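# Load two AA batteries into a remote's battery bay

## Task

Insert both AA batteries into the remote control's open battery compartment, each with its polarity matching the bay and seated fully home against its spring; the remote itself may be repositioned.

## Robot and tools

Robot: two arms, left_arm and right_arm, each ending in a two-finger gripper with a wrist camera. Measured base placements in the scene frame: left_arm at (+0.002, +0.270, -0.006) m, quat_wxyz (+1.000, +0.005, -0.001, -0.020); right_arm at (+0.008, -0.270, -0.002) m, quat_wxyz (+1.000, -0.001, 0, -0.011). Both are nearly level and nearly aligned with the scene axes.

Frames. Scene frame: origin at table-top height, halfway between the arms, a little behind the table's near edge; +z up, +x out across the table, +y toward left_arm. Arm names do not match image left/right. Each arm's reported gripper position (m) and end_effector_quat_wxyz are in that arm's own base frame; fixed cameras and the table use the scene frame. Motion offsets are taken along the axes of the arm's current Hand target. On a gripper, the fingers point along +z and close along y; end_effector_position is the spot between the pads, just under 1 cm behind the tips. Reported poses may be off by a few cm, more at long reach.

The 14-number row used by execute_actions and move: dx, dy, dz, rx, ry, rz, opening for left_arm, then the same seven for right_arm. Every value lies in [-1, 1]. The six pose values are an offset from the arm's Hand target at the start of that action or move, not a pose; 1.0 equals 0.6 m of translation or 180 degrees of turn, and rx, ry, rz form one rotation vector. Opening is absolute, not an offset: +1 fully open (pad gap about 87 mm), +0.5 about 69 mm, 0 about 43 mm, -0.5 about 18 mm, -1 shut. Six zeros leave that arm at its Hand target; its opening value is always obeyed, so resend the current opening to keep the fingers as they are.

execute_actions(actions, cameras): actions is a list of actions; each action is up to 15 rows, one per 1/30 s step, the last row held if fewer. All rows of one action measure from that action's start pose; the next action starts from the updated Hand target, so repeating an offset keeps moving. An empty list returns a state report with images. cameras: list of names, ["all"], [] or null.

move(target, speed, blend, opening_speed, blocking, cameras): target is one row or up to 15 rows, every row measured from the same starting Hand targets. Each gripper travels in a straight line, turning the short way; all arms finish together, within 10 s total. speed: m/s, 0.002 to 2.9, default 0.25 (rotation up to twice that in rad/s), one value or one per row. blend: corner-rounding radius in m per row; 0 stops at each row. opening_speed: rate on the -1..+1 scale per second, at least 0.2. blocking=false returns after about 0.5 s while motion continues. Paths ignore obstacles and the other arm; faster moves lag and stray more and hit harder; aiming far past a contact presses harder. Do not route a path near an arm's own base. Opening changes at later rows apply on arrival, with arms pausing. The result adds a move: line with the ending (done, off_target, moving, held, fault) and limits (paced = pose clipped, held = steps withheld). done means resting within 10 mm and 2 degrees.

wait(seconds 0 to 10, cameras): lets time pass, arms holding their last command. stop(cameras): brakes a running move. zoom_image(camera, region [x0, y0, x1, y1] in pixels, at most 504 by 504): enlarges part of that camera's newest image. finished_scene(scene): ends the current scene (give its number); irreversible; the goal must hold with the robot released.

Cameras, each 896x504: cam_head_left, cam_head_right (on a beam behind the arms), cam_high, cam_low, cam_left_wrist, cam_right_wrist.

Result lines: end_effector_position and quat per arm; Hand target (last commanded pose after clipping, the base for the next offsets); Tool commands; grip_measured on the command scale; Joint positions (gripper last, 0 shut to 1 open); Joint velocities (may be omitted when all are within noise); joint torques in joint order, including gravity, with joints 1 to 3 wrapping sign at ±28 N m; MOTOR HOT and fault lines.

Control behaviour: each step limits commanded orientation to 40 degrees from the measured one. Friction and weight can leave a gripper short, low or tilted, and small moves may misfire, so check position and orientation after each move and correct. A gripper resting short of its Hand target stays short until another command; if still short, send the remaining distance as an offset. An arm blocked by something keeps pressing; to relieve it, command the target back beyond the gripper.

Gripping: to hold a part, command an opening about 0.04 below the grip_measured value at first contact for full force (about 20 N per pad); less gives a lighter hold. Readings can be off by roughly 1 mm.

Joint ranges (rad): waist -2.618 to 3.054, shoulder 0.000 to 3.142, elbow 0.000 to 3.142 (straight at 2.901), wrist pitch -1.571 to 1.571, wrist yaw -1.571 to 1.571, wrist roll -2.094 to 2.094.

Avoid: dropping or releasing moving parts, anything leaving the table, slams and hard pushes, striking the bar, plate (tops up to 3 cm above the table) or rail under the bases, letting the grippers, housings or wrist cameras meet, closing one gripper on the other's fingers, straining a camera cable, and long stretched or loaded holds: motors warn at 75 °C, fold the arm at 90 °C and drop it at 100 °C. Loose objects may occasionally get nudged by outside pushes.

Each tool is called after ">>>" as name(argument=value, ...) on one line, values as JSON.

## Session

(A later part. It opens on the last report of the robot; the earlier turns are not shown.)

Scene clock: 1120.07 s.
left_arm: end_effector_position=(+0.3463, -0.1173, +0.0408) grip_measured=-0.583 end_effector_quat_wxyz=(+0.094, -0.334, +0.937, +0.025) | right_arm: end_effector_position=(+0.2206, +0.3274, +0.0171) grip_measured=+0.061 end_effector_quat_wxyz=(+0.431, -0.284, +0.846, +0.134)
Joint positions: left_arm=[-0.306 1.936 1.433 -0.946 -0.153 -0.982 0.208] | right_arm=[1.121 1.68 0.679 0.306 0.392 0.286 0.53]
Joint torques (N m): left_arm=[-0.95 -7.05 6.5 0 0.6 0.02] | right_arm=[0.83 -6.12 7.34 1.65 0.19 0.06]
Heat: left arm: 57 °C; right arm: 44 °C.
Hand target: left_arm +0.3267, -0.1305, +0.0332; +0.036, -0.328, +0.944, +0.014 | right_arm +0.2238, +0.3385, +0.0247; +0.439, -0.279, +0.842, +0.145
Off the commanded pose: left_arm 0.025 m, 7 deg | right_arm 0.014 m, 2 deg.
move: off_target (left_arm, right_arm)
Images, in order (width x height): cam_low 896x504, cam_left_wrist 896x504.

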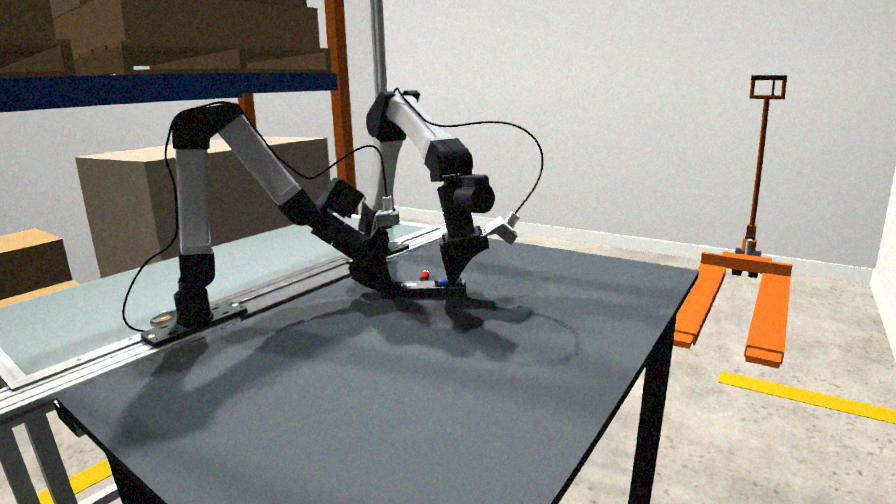

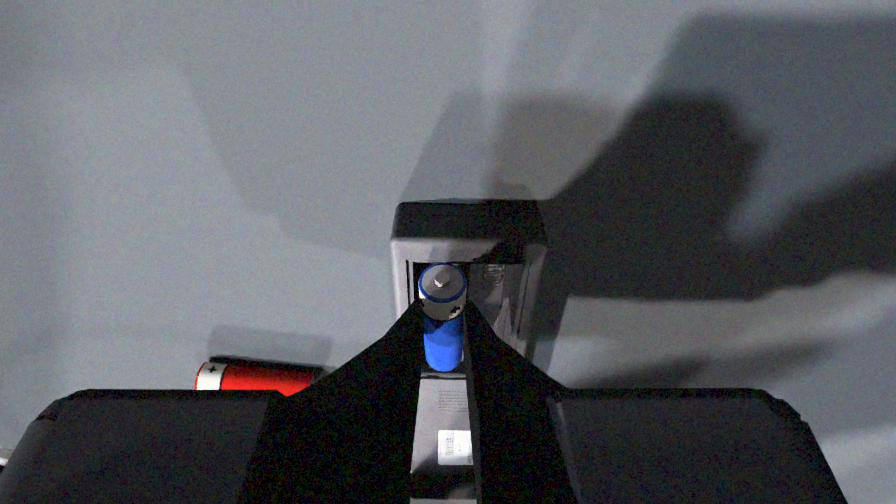

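>>> move(target=[[-0.03,0,-0.006,0,-0.02,0,-0.65,0,0,0,0,0,0,0.01],[-0.03,0,-0.006,0,-0.02,0,-0.48,0,0,0,0,0,0,0.01]], speed=0.05, opening_speed=0.2, cameras=["cam_left_wrist","cam_low"])

>>> zoom_image(camera="cam_low", region=[410, 230, 490, 310])

>>> zoom_image(camera="cam_left_wrist", region=[300, 150, 620, 400])

Scene clock: 1134.87 s.
left_arm: end_effector_position=(+0.3469, -0.1179, +0.0401) grip_measured=-0.480 end_effector_quat_wxyz=(+0.089, -0.330, +0.940, +0.023) | right_arm: end_effector_position=(+0.2202, +0.3277, +0.0171) grip_measured=+0.061 end_effector_quat_wxyz=(+0.431, -0.285, +0.845, +0.135)
Joint positions: left_arm=[-0.303 1.946 1.444 -0.953 -0.143 -0.97 0.26] | right_arm=[1.122 1.68 0.679 0.306 0.392 0.286 0.53]
Joint torques (N m): left_arm=[-0.01 -8.09 7.39 0.19 0.08 0.07] | right_arm=[1.02 -6.08 7.51 1.66 0.19 0.05]
Heat: left arm: 54 °C; right arm: 44 °C.
Hand target: left_arm +0.3407, -0.1195, +0.0382; +0.066, -0.327, +0.942, +0.025 | right_arm +0.2237, +0.3385, +0.0247; +0.439, -0.279, +0.842, +0.145
Off the commanded pose: left_arm 0.007 m, 3 deg | right_arm 0.014 m, 2 deg.
move: off_target (left_arm, right_arm); target 2's new opening was sent with left_arm's hand 0.008 m and 3 deg from that target
Images, in order (width x height): cam_low 896x504, cam_left_wrist 896x504.

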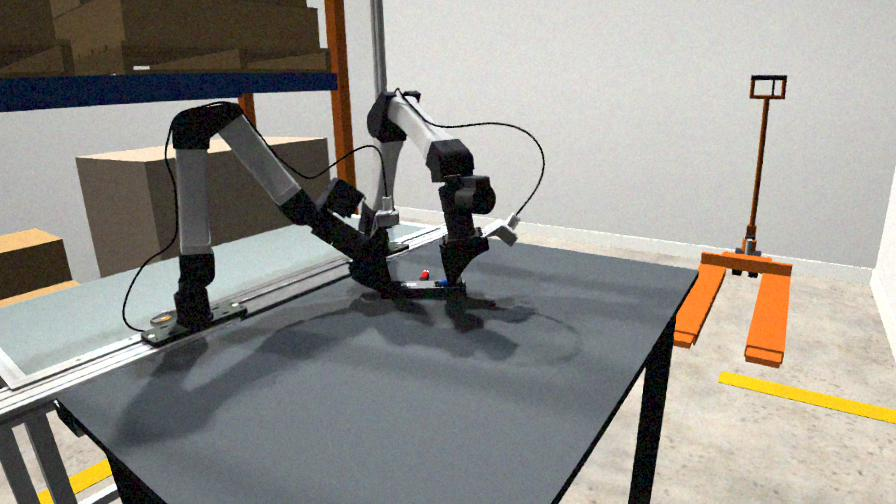

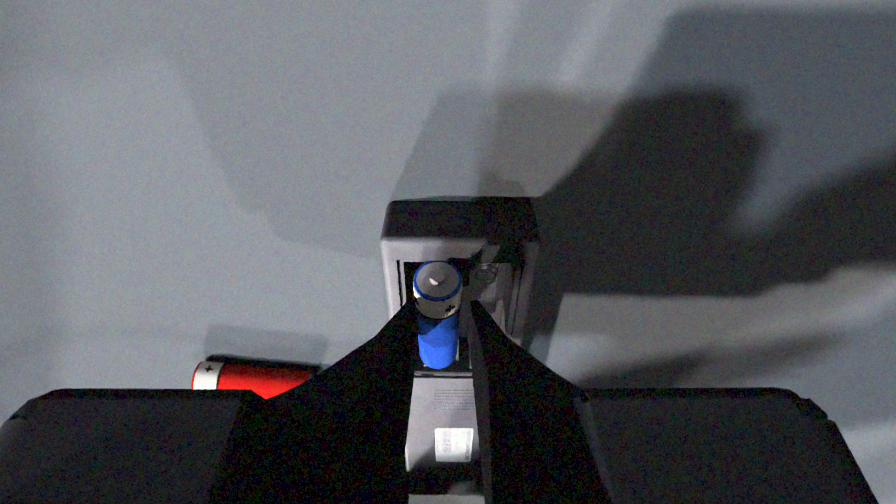

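Scaled by 6.300 from the camera's 896x504 image, which has a finer 1280x720 frame.

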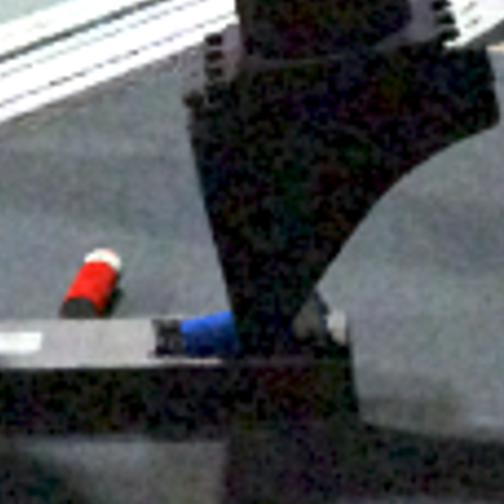

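Scaled by 1.575 from the camera's 896x504 image, which has a finer 1280x720 frame.

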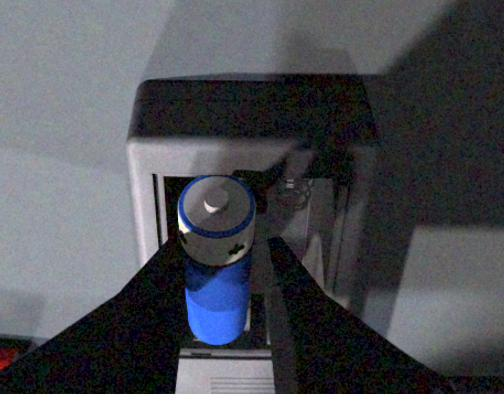

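>>> move(target=[[0.005,0,-0.07,0,0,0,-0.42,0,0,0,0,0,0,0.01]], speed=0.06, opening_speed=0.2, cameras=["cam_left_wrist","cam_low"])

>>> zoom_image(camera="cam_low", region=[410, 230, 490, 310])

>>> zoom_image(camera="cam_left_wrist", region=[320, 120, 560, 320])

Scene clock: 1144.53 s.
left_arm: end_effector_position=(+0.3293, -0.1194, +0.0621) grip_measured=-0.420 end_effector_quat_wxyz=(+0.052, -0.324, +0.944, +0.042) | right_arm: end_effector_position=(+0.2201, +0.3278, +0.0170) grip_measured=+0.061 end_effector_quat_wxyz=(+0.431, -0.285, +0.845, +0.135)
Joint positions: left_arm=[-0.315 1.946 1.531 -1.123 -0.131 -0.975 0.29] | right_arm=[1.122 1.68 0.679 0.306 0.391 0.286 0.53]
Joint torques (N m): left_arm=[-0.68 -12.27 8.4 0.27 -0.04 -0.08] | right_arm=[0.92 -6.13 7.53 1.64 0.16 0.07]
Heat: left arm: 55 °C; right arm: 44 °C.
Hand target: left_arm +0.3337, -0.1251, +0.0794; +0.066, -0.327, +0.942, +0.025 | right_arm +0.2237, +0.3386, +0.0247; +0.439, -0.279, +0.842, +0.145
Off the commanded pose: left_arm 0.019 m, 3 deg | right_arm 0.014 m, 2 deg.
move: off_target (left_arm, right_arm)
Images, in order (width x height): cam_low 896x504, cam_left_wrist 896x504.

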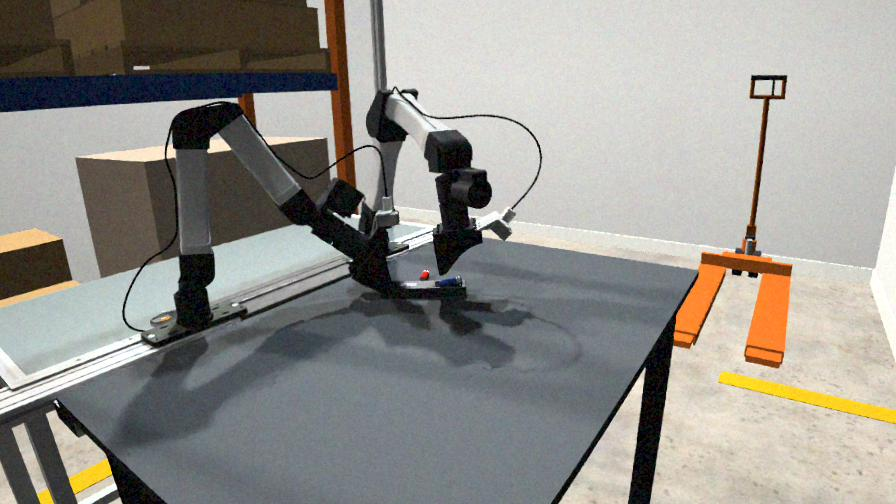

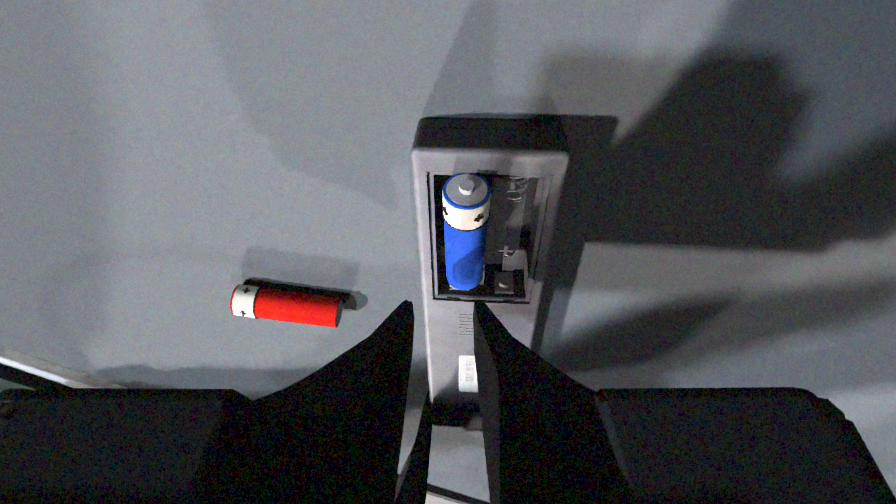

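Scaled by 6.300 from the camera's 896x504 image, which has a finer 1280x720 frame.

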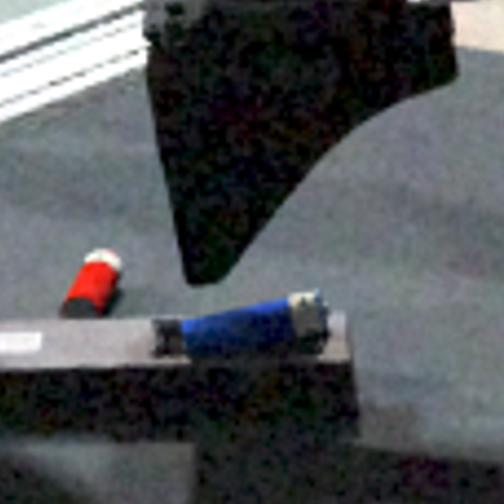

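Scaled by 2.100 from the camera's 896x504 image, which has a finer 1280x720 frame.

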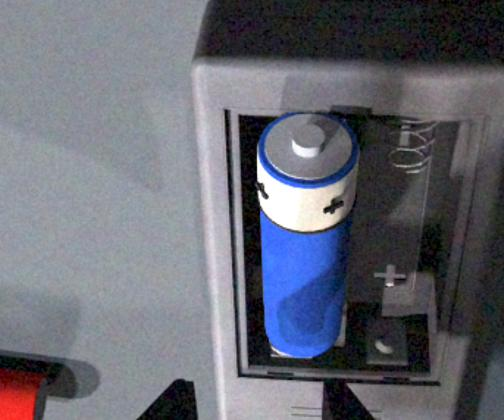

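>>> move(target=[[-0.055,-0.0067,0.0078,0,0.042,0.008,-1,0,0,0,0,0,0,0.01]], speed=0.1, cameras=["cam_left_wrist","cam_low"])

>>> zoom_image(camera="cam_low", region=[410, 230, 490, 310])

>>> zoom_image(camera="cam_left_wrist", region=[320, 170, 560, 370])

Scene clock: 1171.47 s.
left_arm: end_effector_position=(+0.3594, -0.1068, +0.0766) grip_measured=-0.963 end_effector_quat_wxyz=(+0.007, -0.317, +0.948, +0.009) | right_arm: end_effector_position=(+0.2201, +0.3278, +0.0170) grip_measured=+0.061 end_effector_quat_wxyz=(+0.431, -0.285, +0.845, +0.135)
Joint positions: left_arm=[-0.215 2.081 1.773 -1.26 -0.022 -0.861 0.018] | right_arm=[1.122 1.68 0.679 0.306 0.391 0.286 0.53]
Joint torques (N m): left_arm=[0.24 -9.65 8.47 0.19 0.02 0.08] | right_arm=[0.9 -5.9 7.49 1.67 0.19 0.05]
Heat: left arm: 60 °C; right arm: 44 °C.
Hand target: left_arm +0.3625, -0.1075, +0.0795; +0.003, -0.316, +0.949, +0.004 | right_arm +0.2237, +0.3386, +0.0247; +0.439, -0.279, +0.842, +0.145
Off the commanded pose: left_arm 0.004 m, 1 deg | right_arm 0.014 m, 2 deg.
move: off_target (right_arm)
Images, in order (width x height): cam_low 896x504, cam_left_wrist 896x504.

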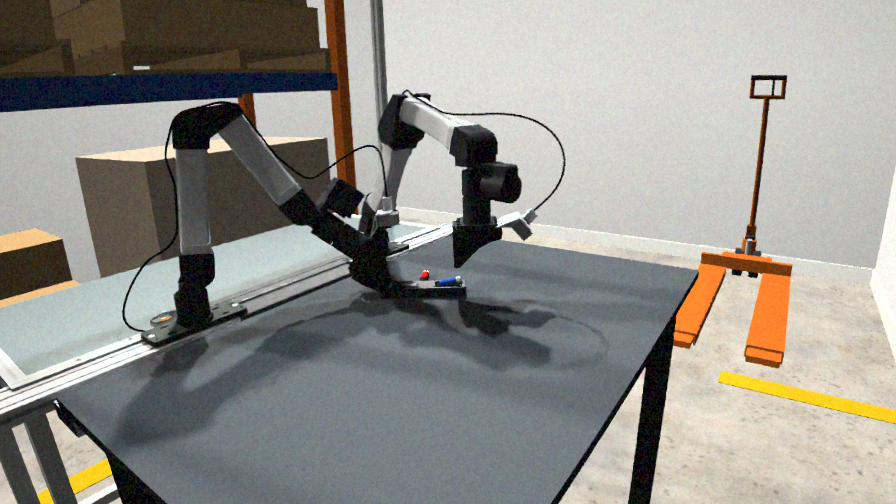

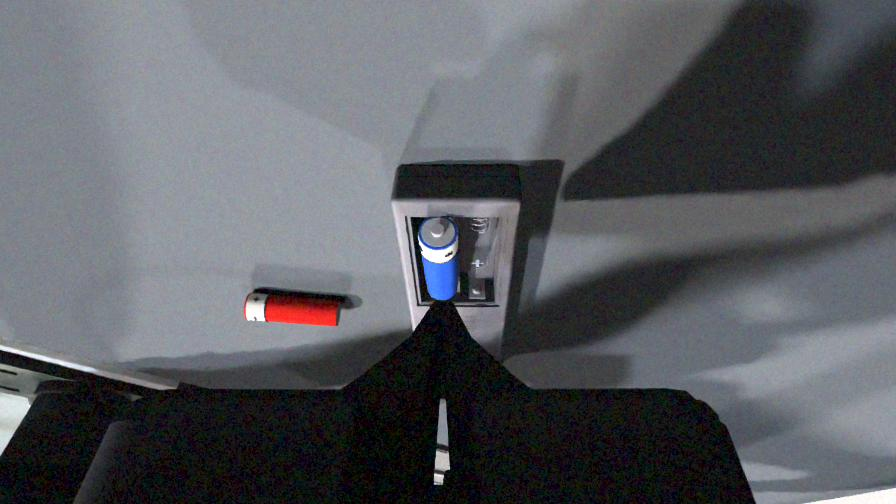

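Scaled by 6.300 from the camera's 896x504 image, which has a finer 1280x720 frame.

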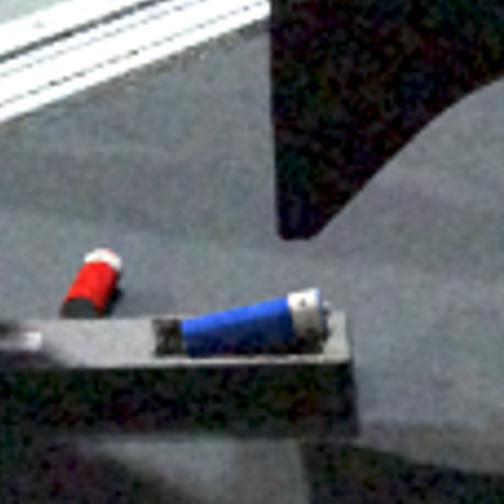

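Scaled by 2.100 from the camera's 896x504 image, which has a finer 1280x720 frame.

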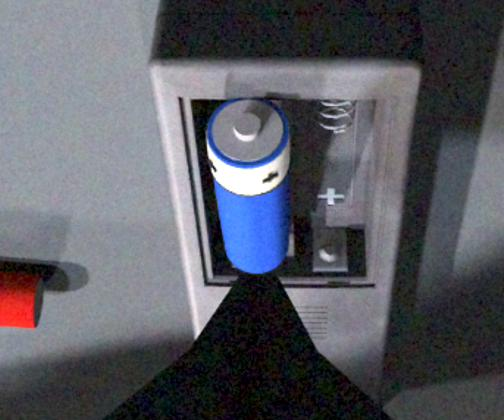

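>>> move(target=[[0.002,0.002,0.055,0,0,0,-1,0,0,0,0,0,0,0.01]], speed=0.05, cameras=["cam_left_wrist","cam_low"])

>>> zoom_image(camera="cam_low", region=[410, 230, 490, 310])

>>> zoom_image(camera="cam_left_wrist", region=[320, 170, 560, 370])

Scene clock: 1185.80 s.
left_arm: end_effector_position=(+0.3570, -0.1077, +0.0543) grip_measured=-0.963 end_effector_quat_wxyz=(+0.001, -0.317, +0.949, +0.008) | right_arm: end_effector_position=(+0.2201, +0.3278, +0.0170) grip_measured=+0.061 end_effector_quat_wxyz=(+0.431, -0.285, +0.845, +0.135)
Joint positions: left_arm=[-0.215 2.091 1.697 -1.183 -0.015 -0.859 0.018] | right_arm=[1.122 1.68 0.679 0.306 0.391 0.286 0.53]
Joint torques (N m): left_arm=[0.21 -9.7 4.59 0.6 -0.05 0.06] | right_arm=[0.79 -6.12 7.51 1.66 0.17 0.04]
Heat: left arm: 59 °C; right arm: 44 °C.
Hand target: left_arm +0.3609, -0.1070, +0.0465; +0.003, -0.316, +0.949, +0.004 | right_arm +0.2237, +0.3386, +0.0247; +0.439, -0.279, +0.842, +0.145
Off the commanded pose: left_arm 0.009 m, 1 deg | right_arm 0.014 m, 2 deg.
move: off_target (right_arm)
Images, in order (width x height): cam_low 896x504, cam_left_wrist 896x504.

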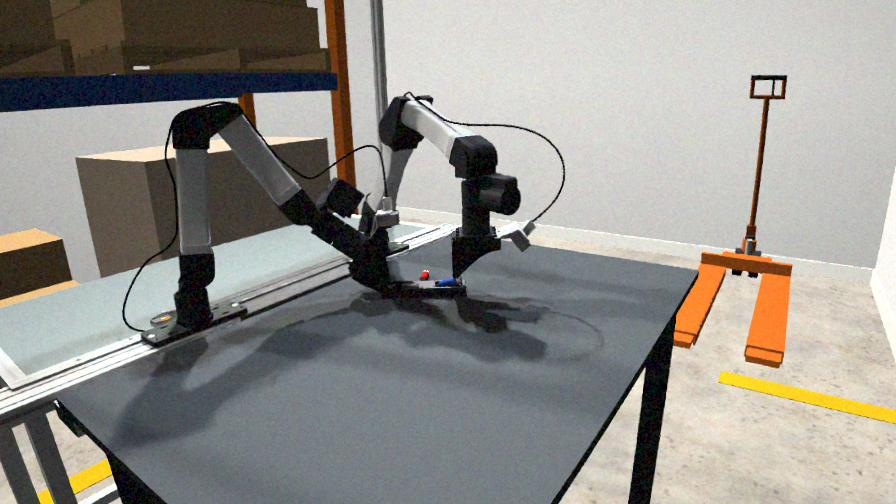

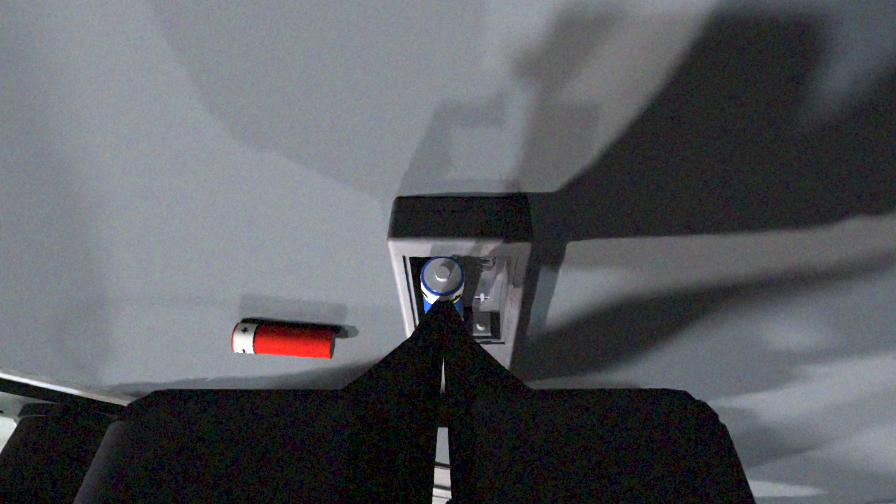

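Scaled by 6.300 from the camera's 896x504 image, which has a finer 1280x720 frame.

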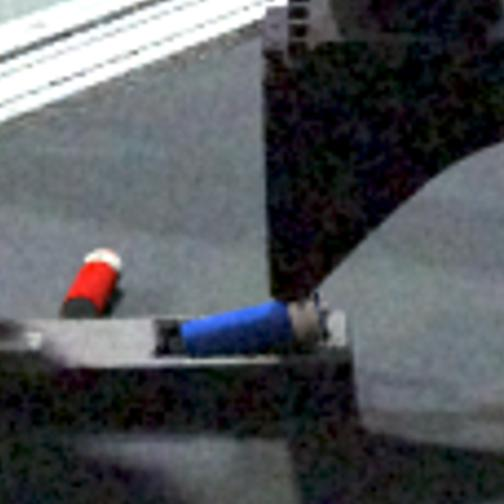

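Scaled by 2.100 from the camera's 896x504 image, which has a finer 1280x720 frame.

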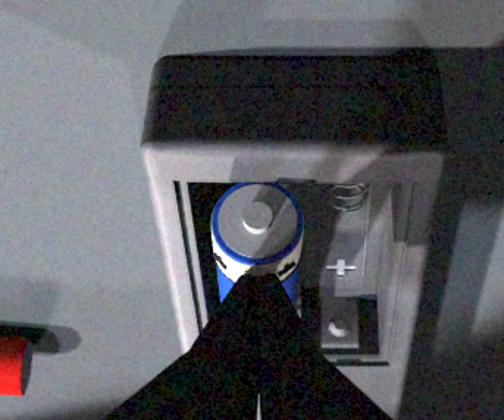

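>>> move(target=[[0.007,0.002,0.02,0,0,0,-1,0,0,0,0,0,0,0.01]], speed=0.04, cameras=["cam_left_wrist","cam_low"])

>>> zoom_image(camera="cam_low", region=[410, 230, 490, 310])

>>> zoom_image(camera="cam_left_wrist", region=[320, 170, 560, 370])

Scene clock: 1195.80 s.
left_arm: end_effector_position=(+0.3553, -0.1109, +0.0516) grip_measured=-0.963 end_effector_quat_wxyz=(+0.001, -0.317, +0.949, -0.004) | right_arm: end_effector_position=(+0.2201, +0.3278, +0.0170) grip_measured=+0.061 end_effector_quat_wxyz=(+0.431, -0.285, +0.845, +0.135)
Joint positions: left_arm=[-0.215 2.077 1.664 -1.152 0.005 -0.859 0.018] | right_arm=[1.122 1.68 0.679 0.306 0.391 0.286 0.53]
Joint torques (N m): left_arm=[-0.25 -8.83 2.56 0.84 -0.22 0.02] | right_arm=[0.7 -6.08 7.56 1.64 0.16 0.08]
Heat: left arm: 60 °C; right arm: 44 °C.
Hand target: left_arm +0.3569, -0.1085, +0.0343; +0.003, -0.316, +0.949, +0.004 | right_arm +0.2237, +0.3386, +0.0247; +0.439, -0.279, +0.842, +0.145
Off the commanded pose: left_arm 0.017 m, 1 deg | right_arm 0.014 m, 2 deg.
move: off_target (left_arm, right_arm)
Images, in order (width x height): cam_low 896x504, cam_left_wrist 896x504.

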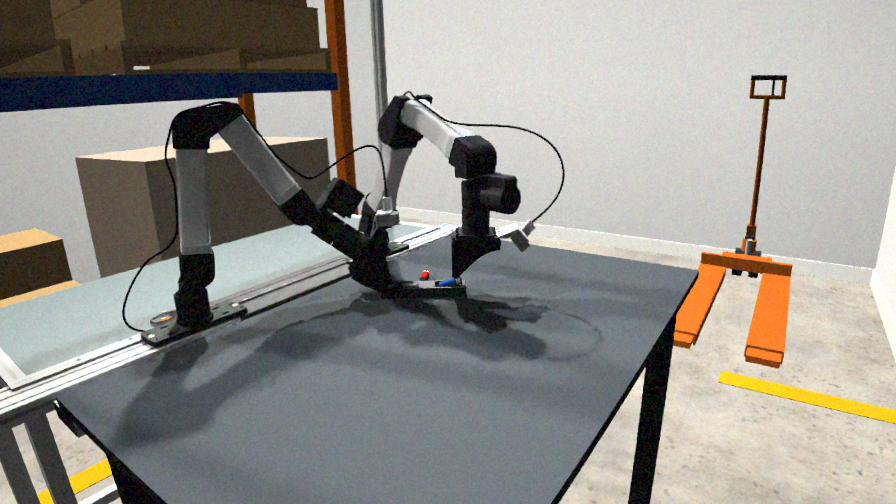

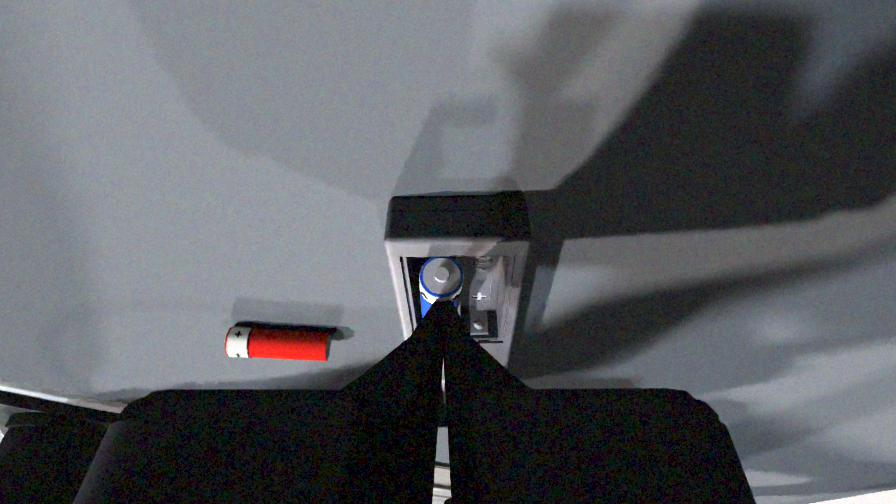

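Scaled by 6.300 from the camera's 896x504 image, which has a finer 1280x720 frame.

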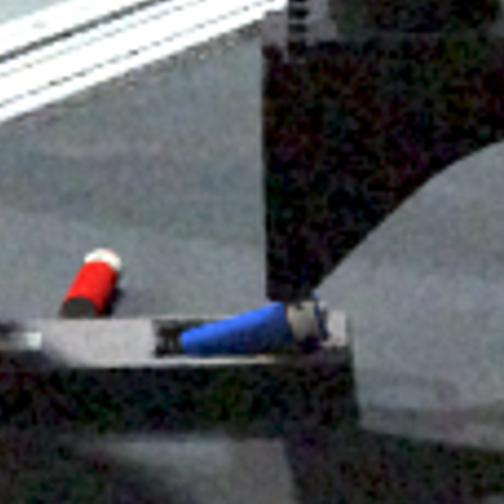

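Scaled by 2.100 from the camera's 896x504 image, which has a finer 1280x720 frame.

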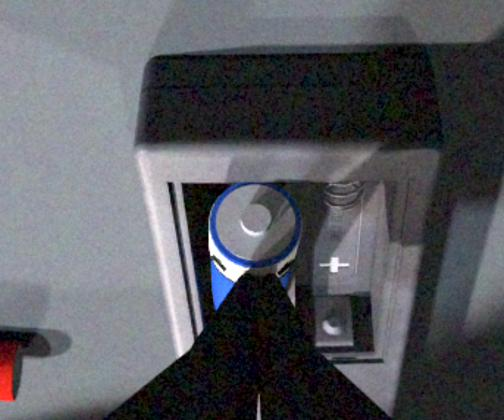

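>>> move(target=[[0,0,-0.008,0,0,0,-1,0,0,0,0,0,0,0.01],[0,0.014,-0.008,0,0,0,-1,0,0,0,0,0,0,0.01],[0,0.014,0.006,0,0,0,-1,0,0,0,0,0,0,0.01]], speed=0.04, cameras=["cam_left_wrist","cam_low"])

>>> zoom_image(camera="cam_low", region=[410, 230, 490, 310])

>>> zoom_image(camera="cam_left_wrist", region=[320, 170, 560, 370])

Scene clock: 1215.17 s.
left_arm: end_effector_position=(+0.3546, -0.1091, +0.0512) grip_measured=-0.963 end_effector_quat_wxyz=(+0.010, -0.317, +0.948, -0.013) | right_arm: end_effector_position=(+0.2201, +0.3278, +0.0170) grip_measured=+0.061 end_effector_quat_wxyz=(+0.431, -0.285, +0.845, +0.135)
Joint positions: left_arm=[-0.208 2.048 1.621 -1.112 0.013 -0.853 0.018] | right_arm=[1.122 1.68 0.679 0.306 0.391 0.286 0.53]
Joint torques (N m): left_arm=[0.32 -7.99 2.26 0.73 -0.28 0.08] | right_arm=[0.85 -6.15 7.47 1.67 0.19 0.05]
Heat: left arm: 56 °C; right arm: 44 °C.
Hand target: left_arm +0.3518, -0.1017, +0.0307; +0.003, -0.316, +0.949, +0.004 | right_arm +0.2237, +0.3386, +0.0247; +0.439, -0.279, +0.842, +0.145
Off the commanded pose: left_arm 0.022 m, 2 deg | right_arm 0.014 m, 2 deg.
move: off_target (left_arm, right_arm)
Images, in order (width x height): cam_low 896x504, cam_left_wrist 896x504.

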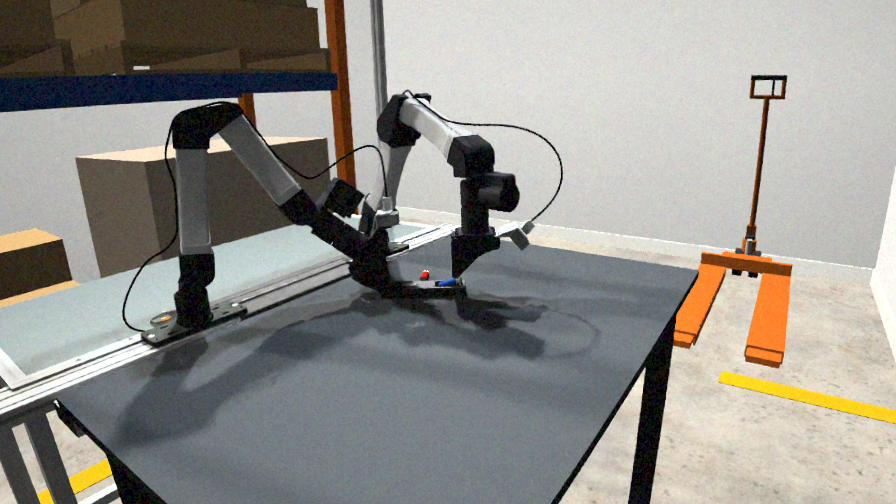

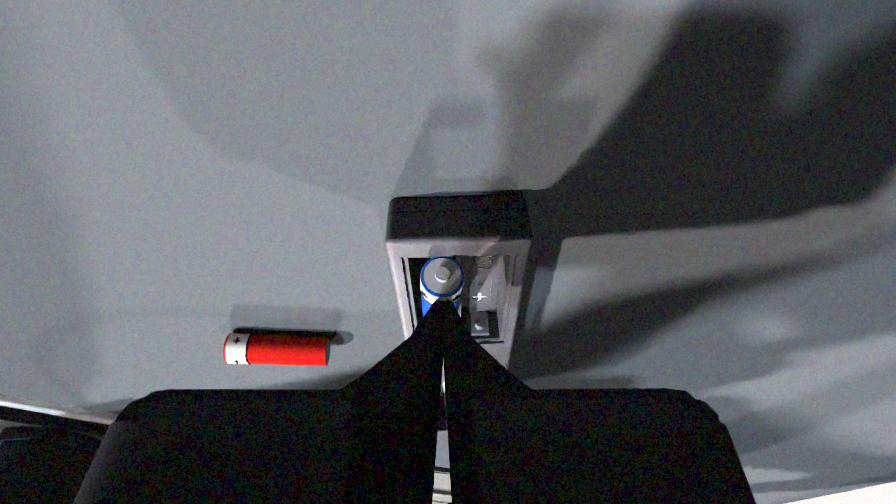

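Scaled by 6.300 from the camera's 896x504 image, which has a finer 1280x720 frame.

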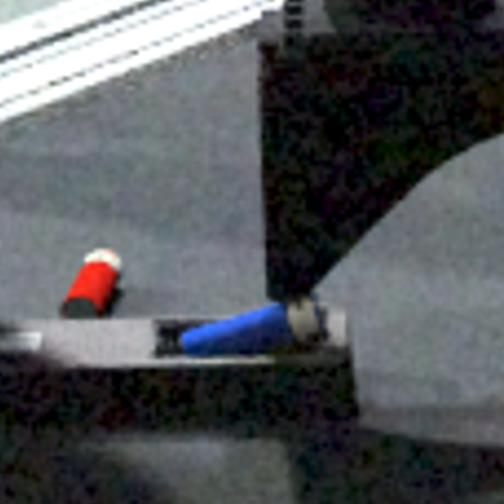

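Scaled by 2.100 from the camera's 896x504 image, which has a finer 1280x720 frame.

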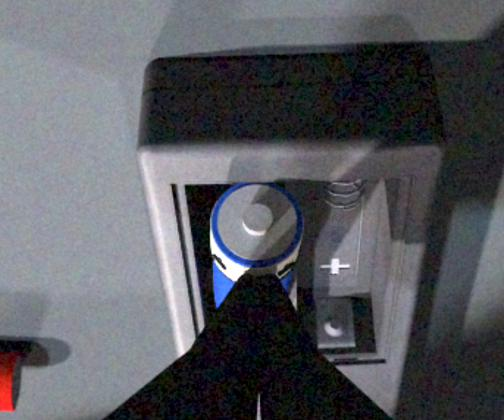

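>>> move(target=[[0.028,-0.008,0.0,0,0,0,-1,0,0,0,0,0,0,0.01]], speed=0.04, cameras=["cam_left_wrist","cam_low"])

>>> zoom_image(camera="cam_low", region=[410, 230, 490, 310])

>>> zoom_image(camera="cam_left_wrist", region=[320, 170, 560, 370])

Scene clock: 1231.27 s.
left_arm: end_effector_position=(+0.3536, -0.1114, +0.0513) grip_measured=-0.963 end_effector_quat_wxyz=(+0.026, -0.319, +0.947, -0.012) | right_arm: end_effector_position=(+0.2201, +0.3278, +0.0170) grip_measured=+0.061 end_effector_quat_wxyz=(+0.431, -0.285, +0.845, +0.135)
Joint positions: left_arm=[-0.222 2.019 1.582 -1.076 -0.006 -0.872 0.018] | right_arm=[1.122 1.68 0.679 0.306 0.391 0.286 0.53]
Joint torques (N m): left_arm=[-1.92 -7.66 2.03 0.57 -0.13 -0.06] | right_arm=[1.06 -6.05 7.6 1.64 0.16 0.1]
Heat: left arm: 55 °C; right arm: 44 °C.
Hand target: left_arm +0.3412, -0.1156, +0.0306; +0.003, -0.316, +0.949, +0.004 | right_arm +0.2237, +0.3386, +0.0247; +0.439, -0.279, +0.842, +0.145
Off the commanded pose: left_arm 0.025 m, 3 deg | right_arm 0.014 m, 2 deg.
move: off_target (left_arm, right_arm)
Images, in order (width x height): cam_low 896x504, cam_left_wrist 896x504.

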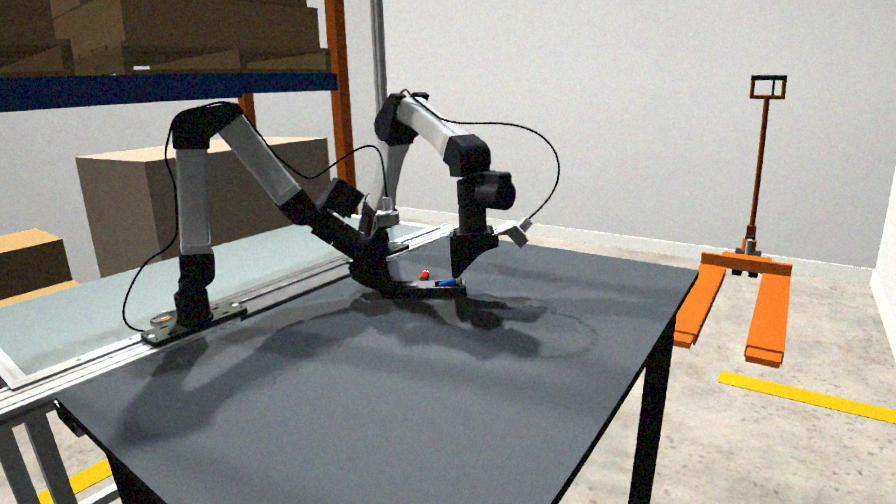

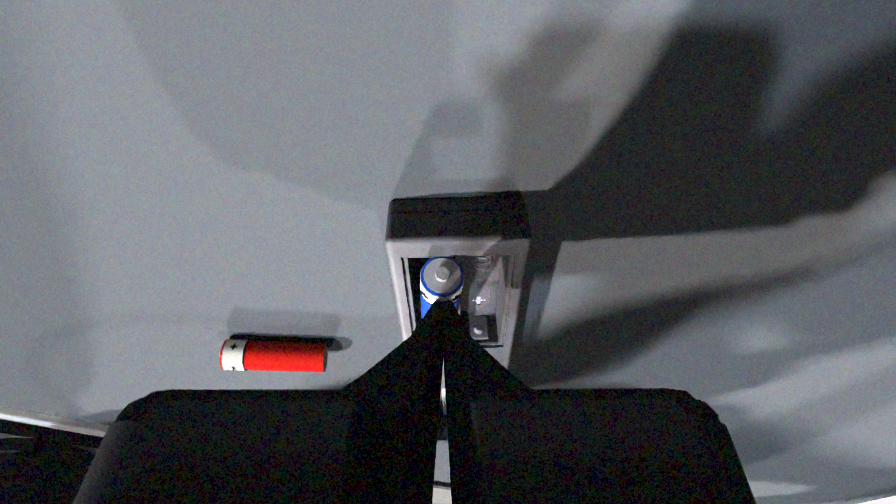

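Scaled by 6.300 from the camera's 896x504 image, which has a finer 1280x720 frame.

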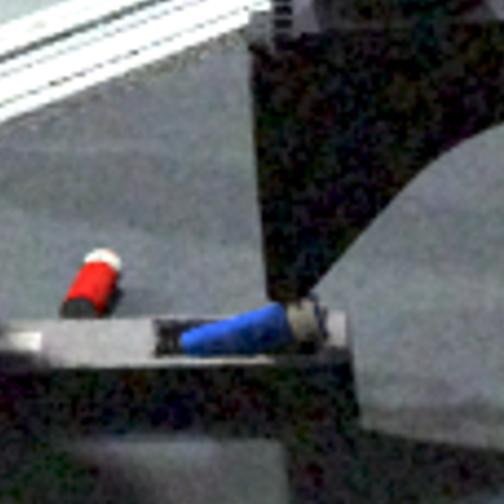

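Scaled by 2.100 from the camera's 896x504 image, which has a finer 1280x720 frame.

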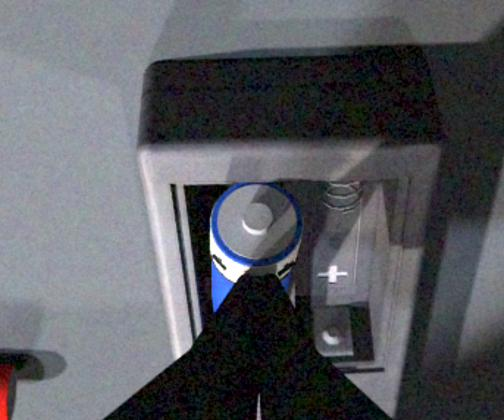

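>>> move(target=[[0.028,0,0.0,0,0,0,-1,0,0,0,0,0,0,0.01]], speed=0.04, cameras=["cam_left_wrist","cam_low"])

>>> zoom_image(camera="cam_low", region=[410, 230, 490, 310])

>>> zoom_image(camera="cam_left_wrist", region=[320, 170, 560, 370])

Scene clock: 1244.93 s.
left_arm: end_effector_position=(+0.3414, -0.1205, +0.0467) grip_measured=-0.963 end_effector_quat_wxyz=(+0.028, -0.319, +0.947, -0.006) | right_arm: end_effector_position=(+0.2201, +0.3278, +0.0170) grip_measured=+0.061 end_effector_quat_wxyz=(+0.431, -0.285, +0.845, +0.135)
Joint positions: left_arm=[-0.259 1.99 1.523 -1.051 -0.021 -0.907 0.018] | right_arm=[1.122 1.68 0.679 0.306 0.391 0.286 0.53]
Joint torques (N m): left_arm=[-1.73 -8.1 2.26 0.5 0 -0.12] | right_arm=[0.8 -6.02 7.6 1.65 0.15 0.03]
Heat: left arm: 55 °C; right arm: 44 °C.
Hand target: left_arm +0.3278, -0.1258, +0.0305; +0.003, -0.316, +0.949, +0.004 | right_arm +0.2237, +0.3386, +0.0247; +0.439, -0.279, +0.842, +0.145
Off the commanded pose: left_arm 0.022 m, 3 deg | right_arm 0.014 m, 2 deg.
move: off_target (left_arm, right_arm)
Images, in order (width x height): cam_low 896x504, cam_left_wrist 896x504.

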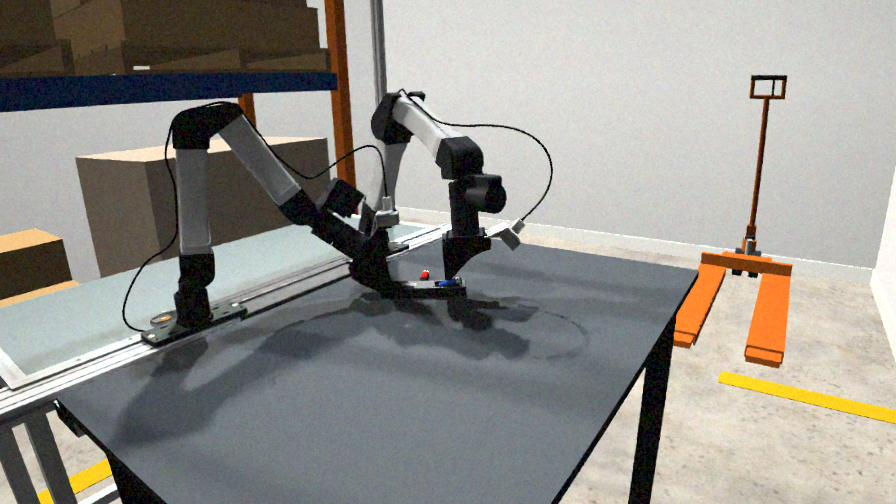

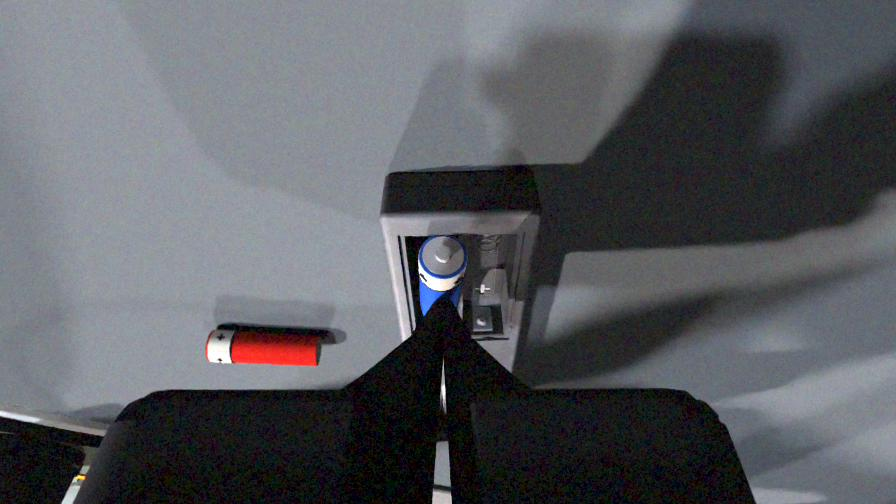

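Scaled by 6.300 from the camera's 896x504 image, which has a finer 1280x720 frame.

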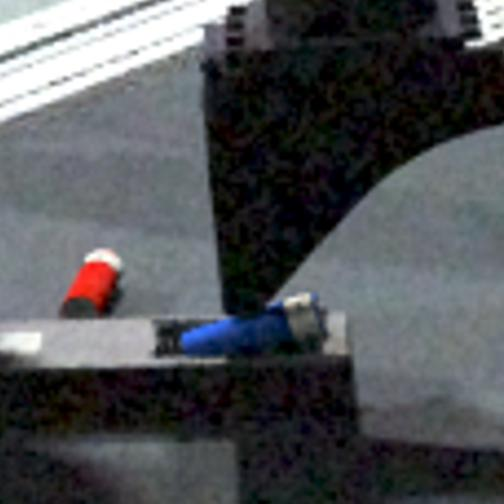

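Scaled by 2.100 from the camera's 896x504 image, which has a finer 1280x720 frame.

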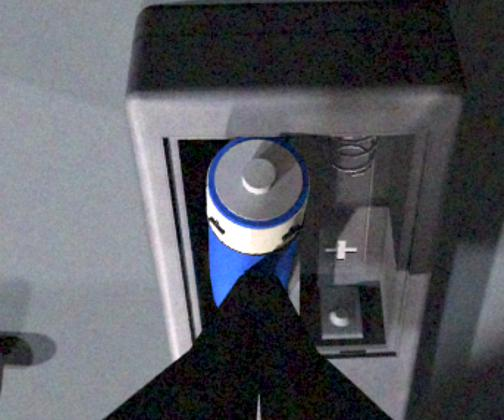

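>>> move(target=[[-0.02,0.005,-0.06,0,0,0,-1,0,0,0,0,0,0,0.01],[-0.053,0.005,-0.06,0,-0.061,0,-0.3,0,0,0,0,0,0,0.01]], speed=0.08, cameras=["cam_left_wrist","cam_low"])

>>> zoom_image(camera="cam_low", region=[410, 230, 490, 310])

>>> zoom_image(camera="cam_left_wrist", region=[320, 170, 560, 370])

Scene clock: 1270.43 s.
left_arm: end_effector_position=(+0.3470, -0.1044, +0.0551) grip_measured=-0.300 end_effector_quat_wxyz=(+0.068, -0.311, +0.947, +0.042) | right_arm: end_effector_position=(+0.2201, +0.3278, +0.0170) grip_measured=+0.061 end_effector_quat_wxyz=(+0.431, -0.285, +0.845, +0.135)
Joint positions: left_arm=[-0.273 1.974 1.543 -1.074 -0.145 -0.903 0.35] | right_arm=[1.122 1.68 0.679 0.306 0.391 0.286 0.53]
Joint torques (N m): left_arm=[-0.68 -13.63 4.85 0.63 -0.31 -0.08] | right_arm=[0.76 -5.81 7.58 1.59 0.18 0.03]
Heat: left arm: 56 °C; right arm: 44 °C.
Hand target: left_arm +0.3514, -0.1046, +0.0668; +0.094, -0.314, +0.944, +0.034 | right_arm +0.2237, +0.3386, +0.0247; +0.439, -0.279, +0.842, +0.145
Off the commanded pose: left_arm 0.012 m, 3 deg | right_arm 0.014 m, 2 deg.
move: off_target (left_arm, right_arm); target 2's new opening was sent with left_arm's hand 0.012 m and 3 deg from that target
Images, in order (width x height): cam_low 896x504, cam_left_wrist 896x504.

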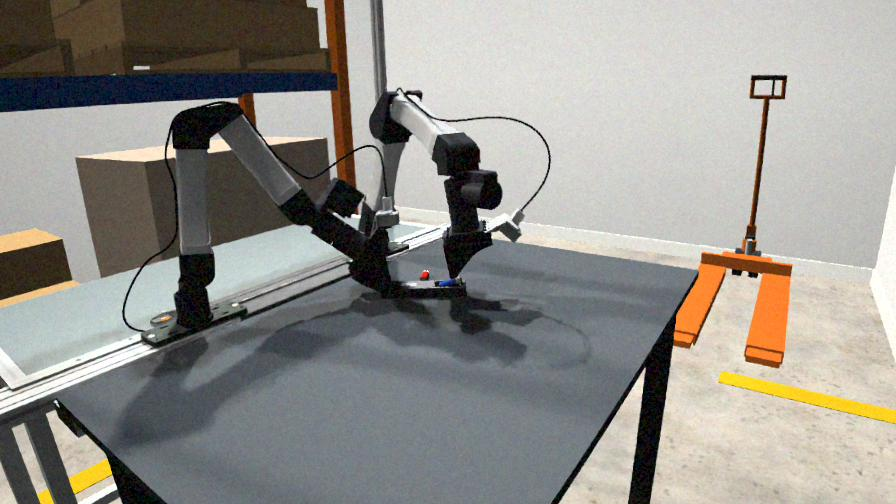

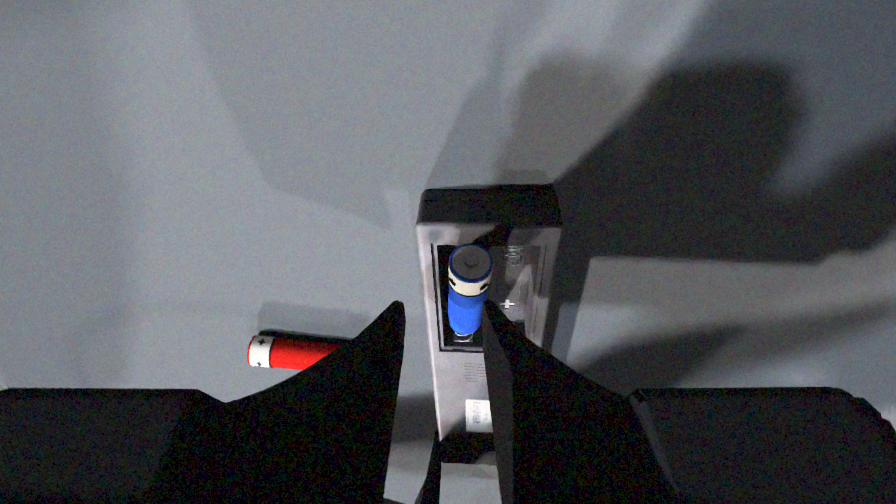

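Scaled by 6.300 from the camera's 896x504 image, which has a finer 1280x720 frame.

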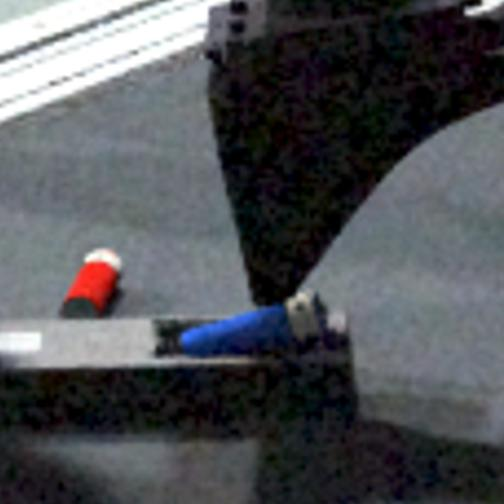

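Scaled by 2.100 from the camera's 896x504 image, which has a finer 1280x720 frame.

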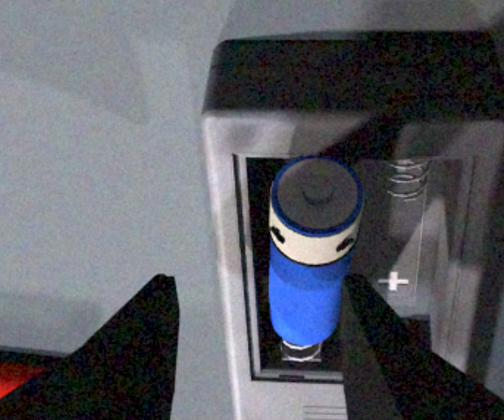

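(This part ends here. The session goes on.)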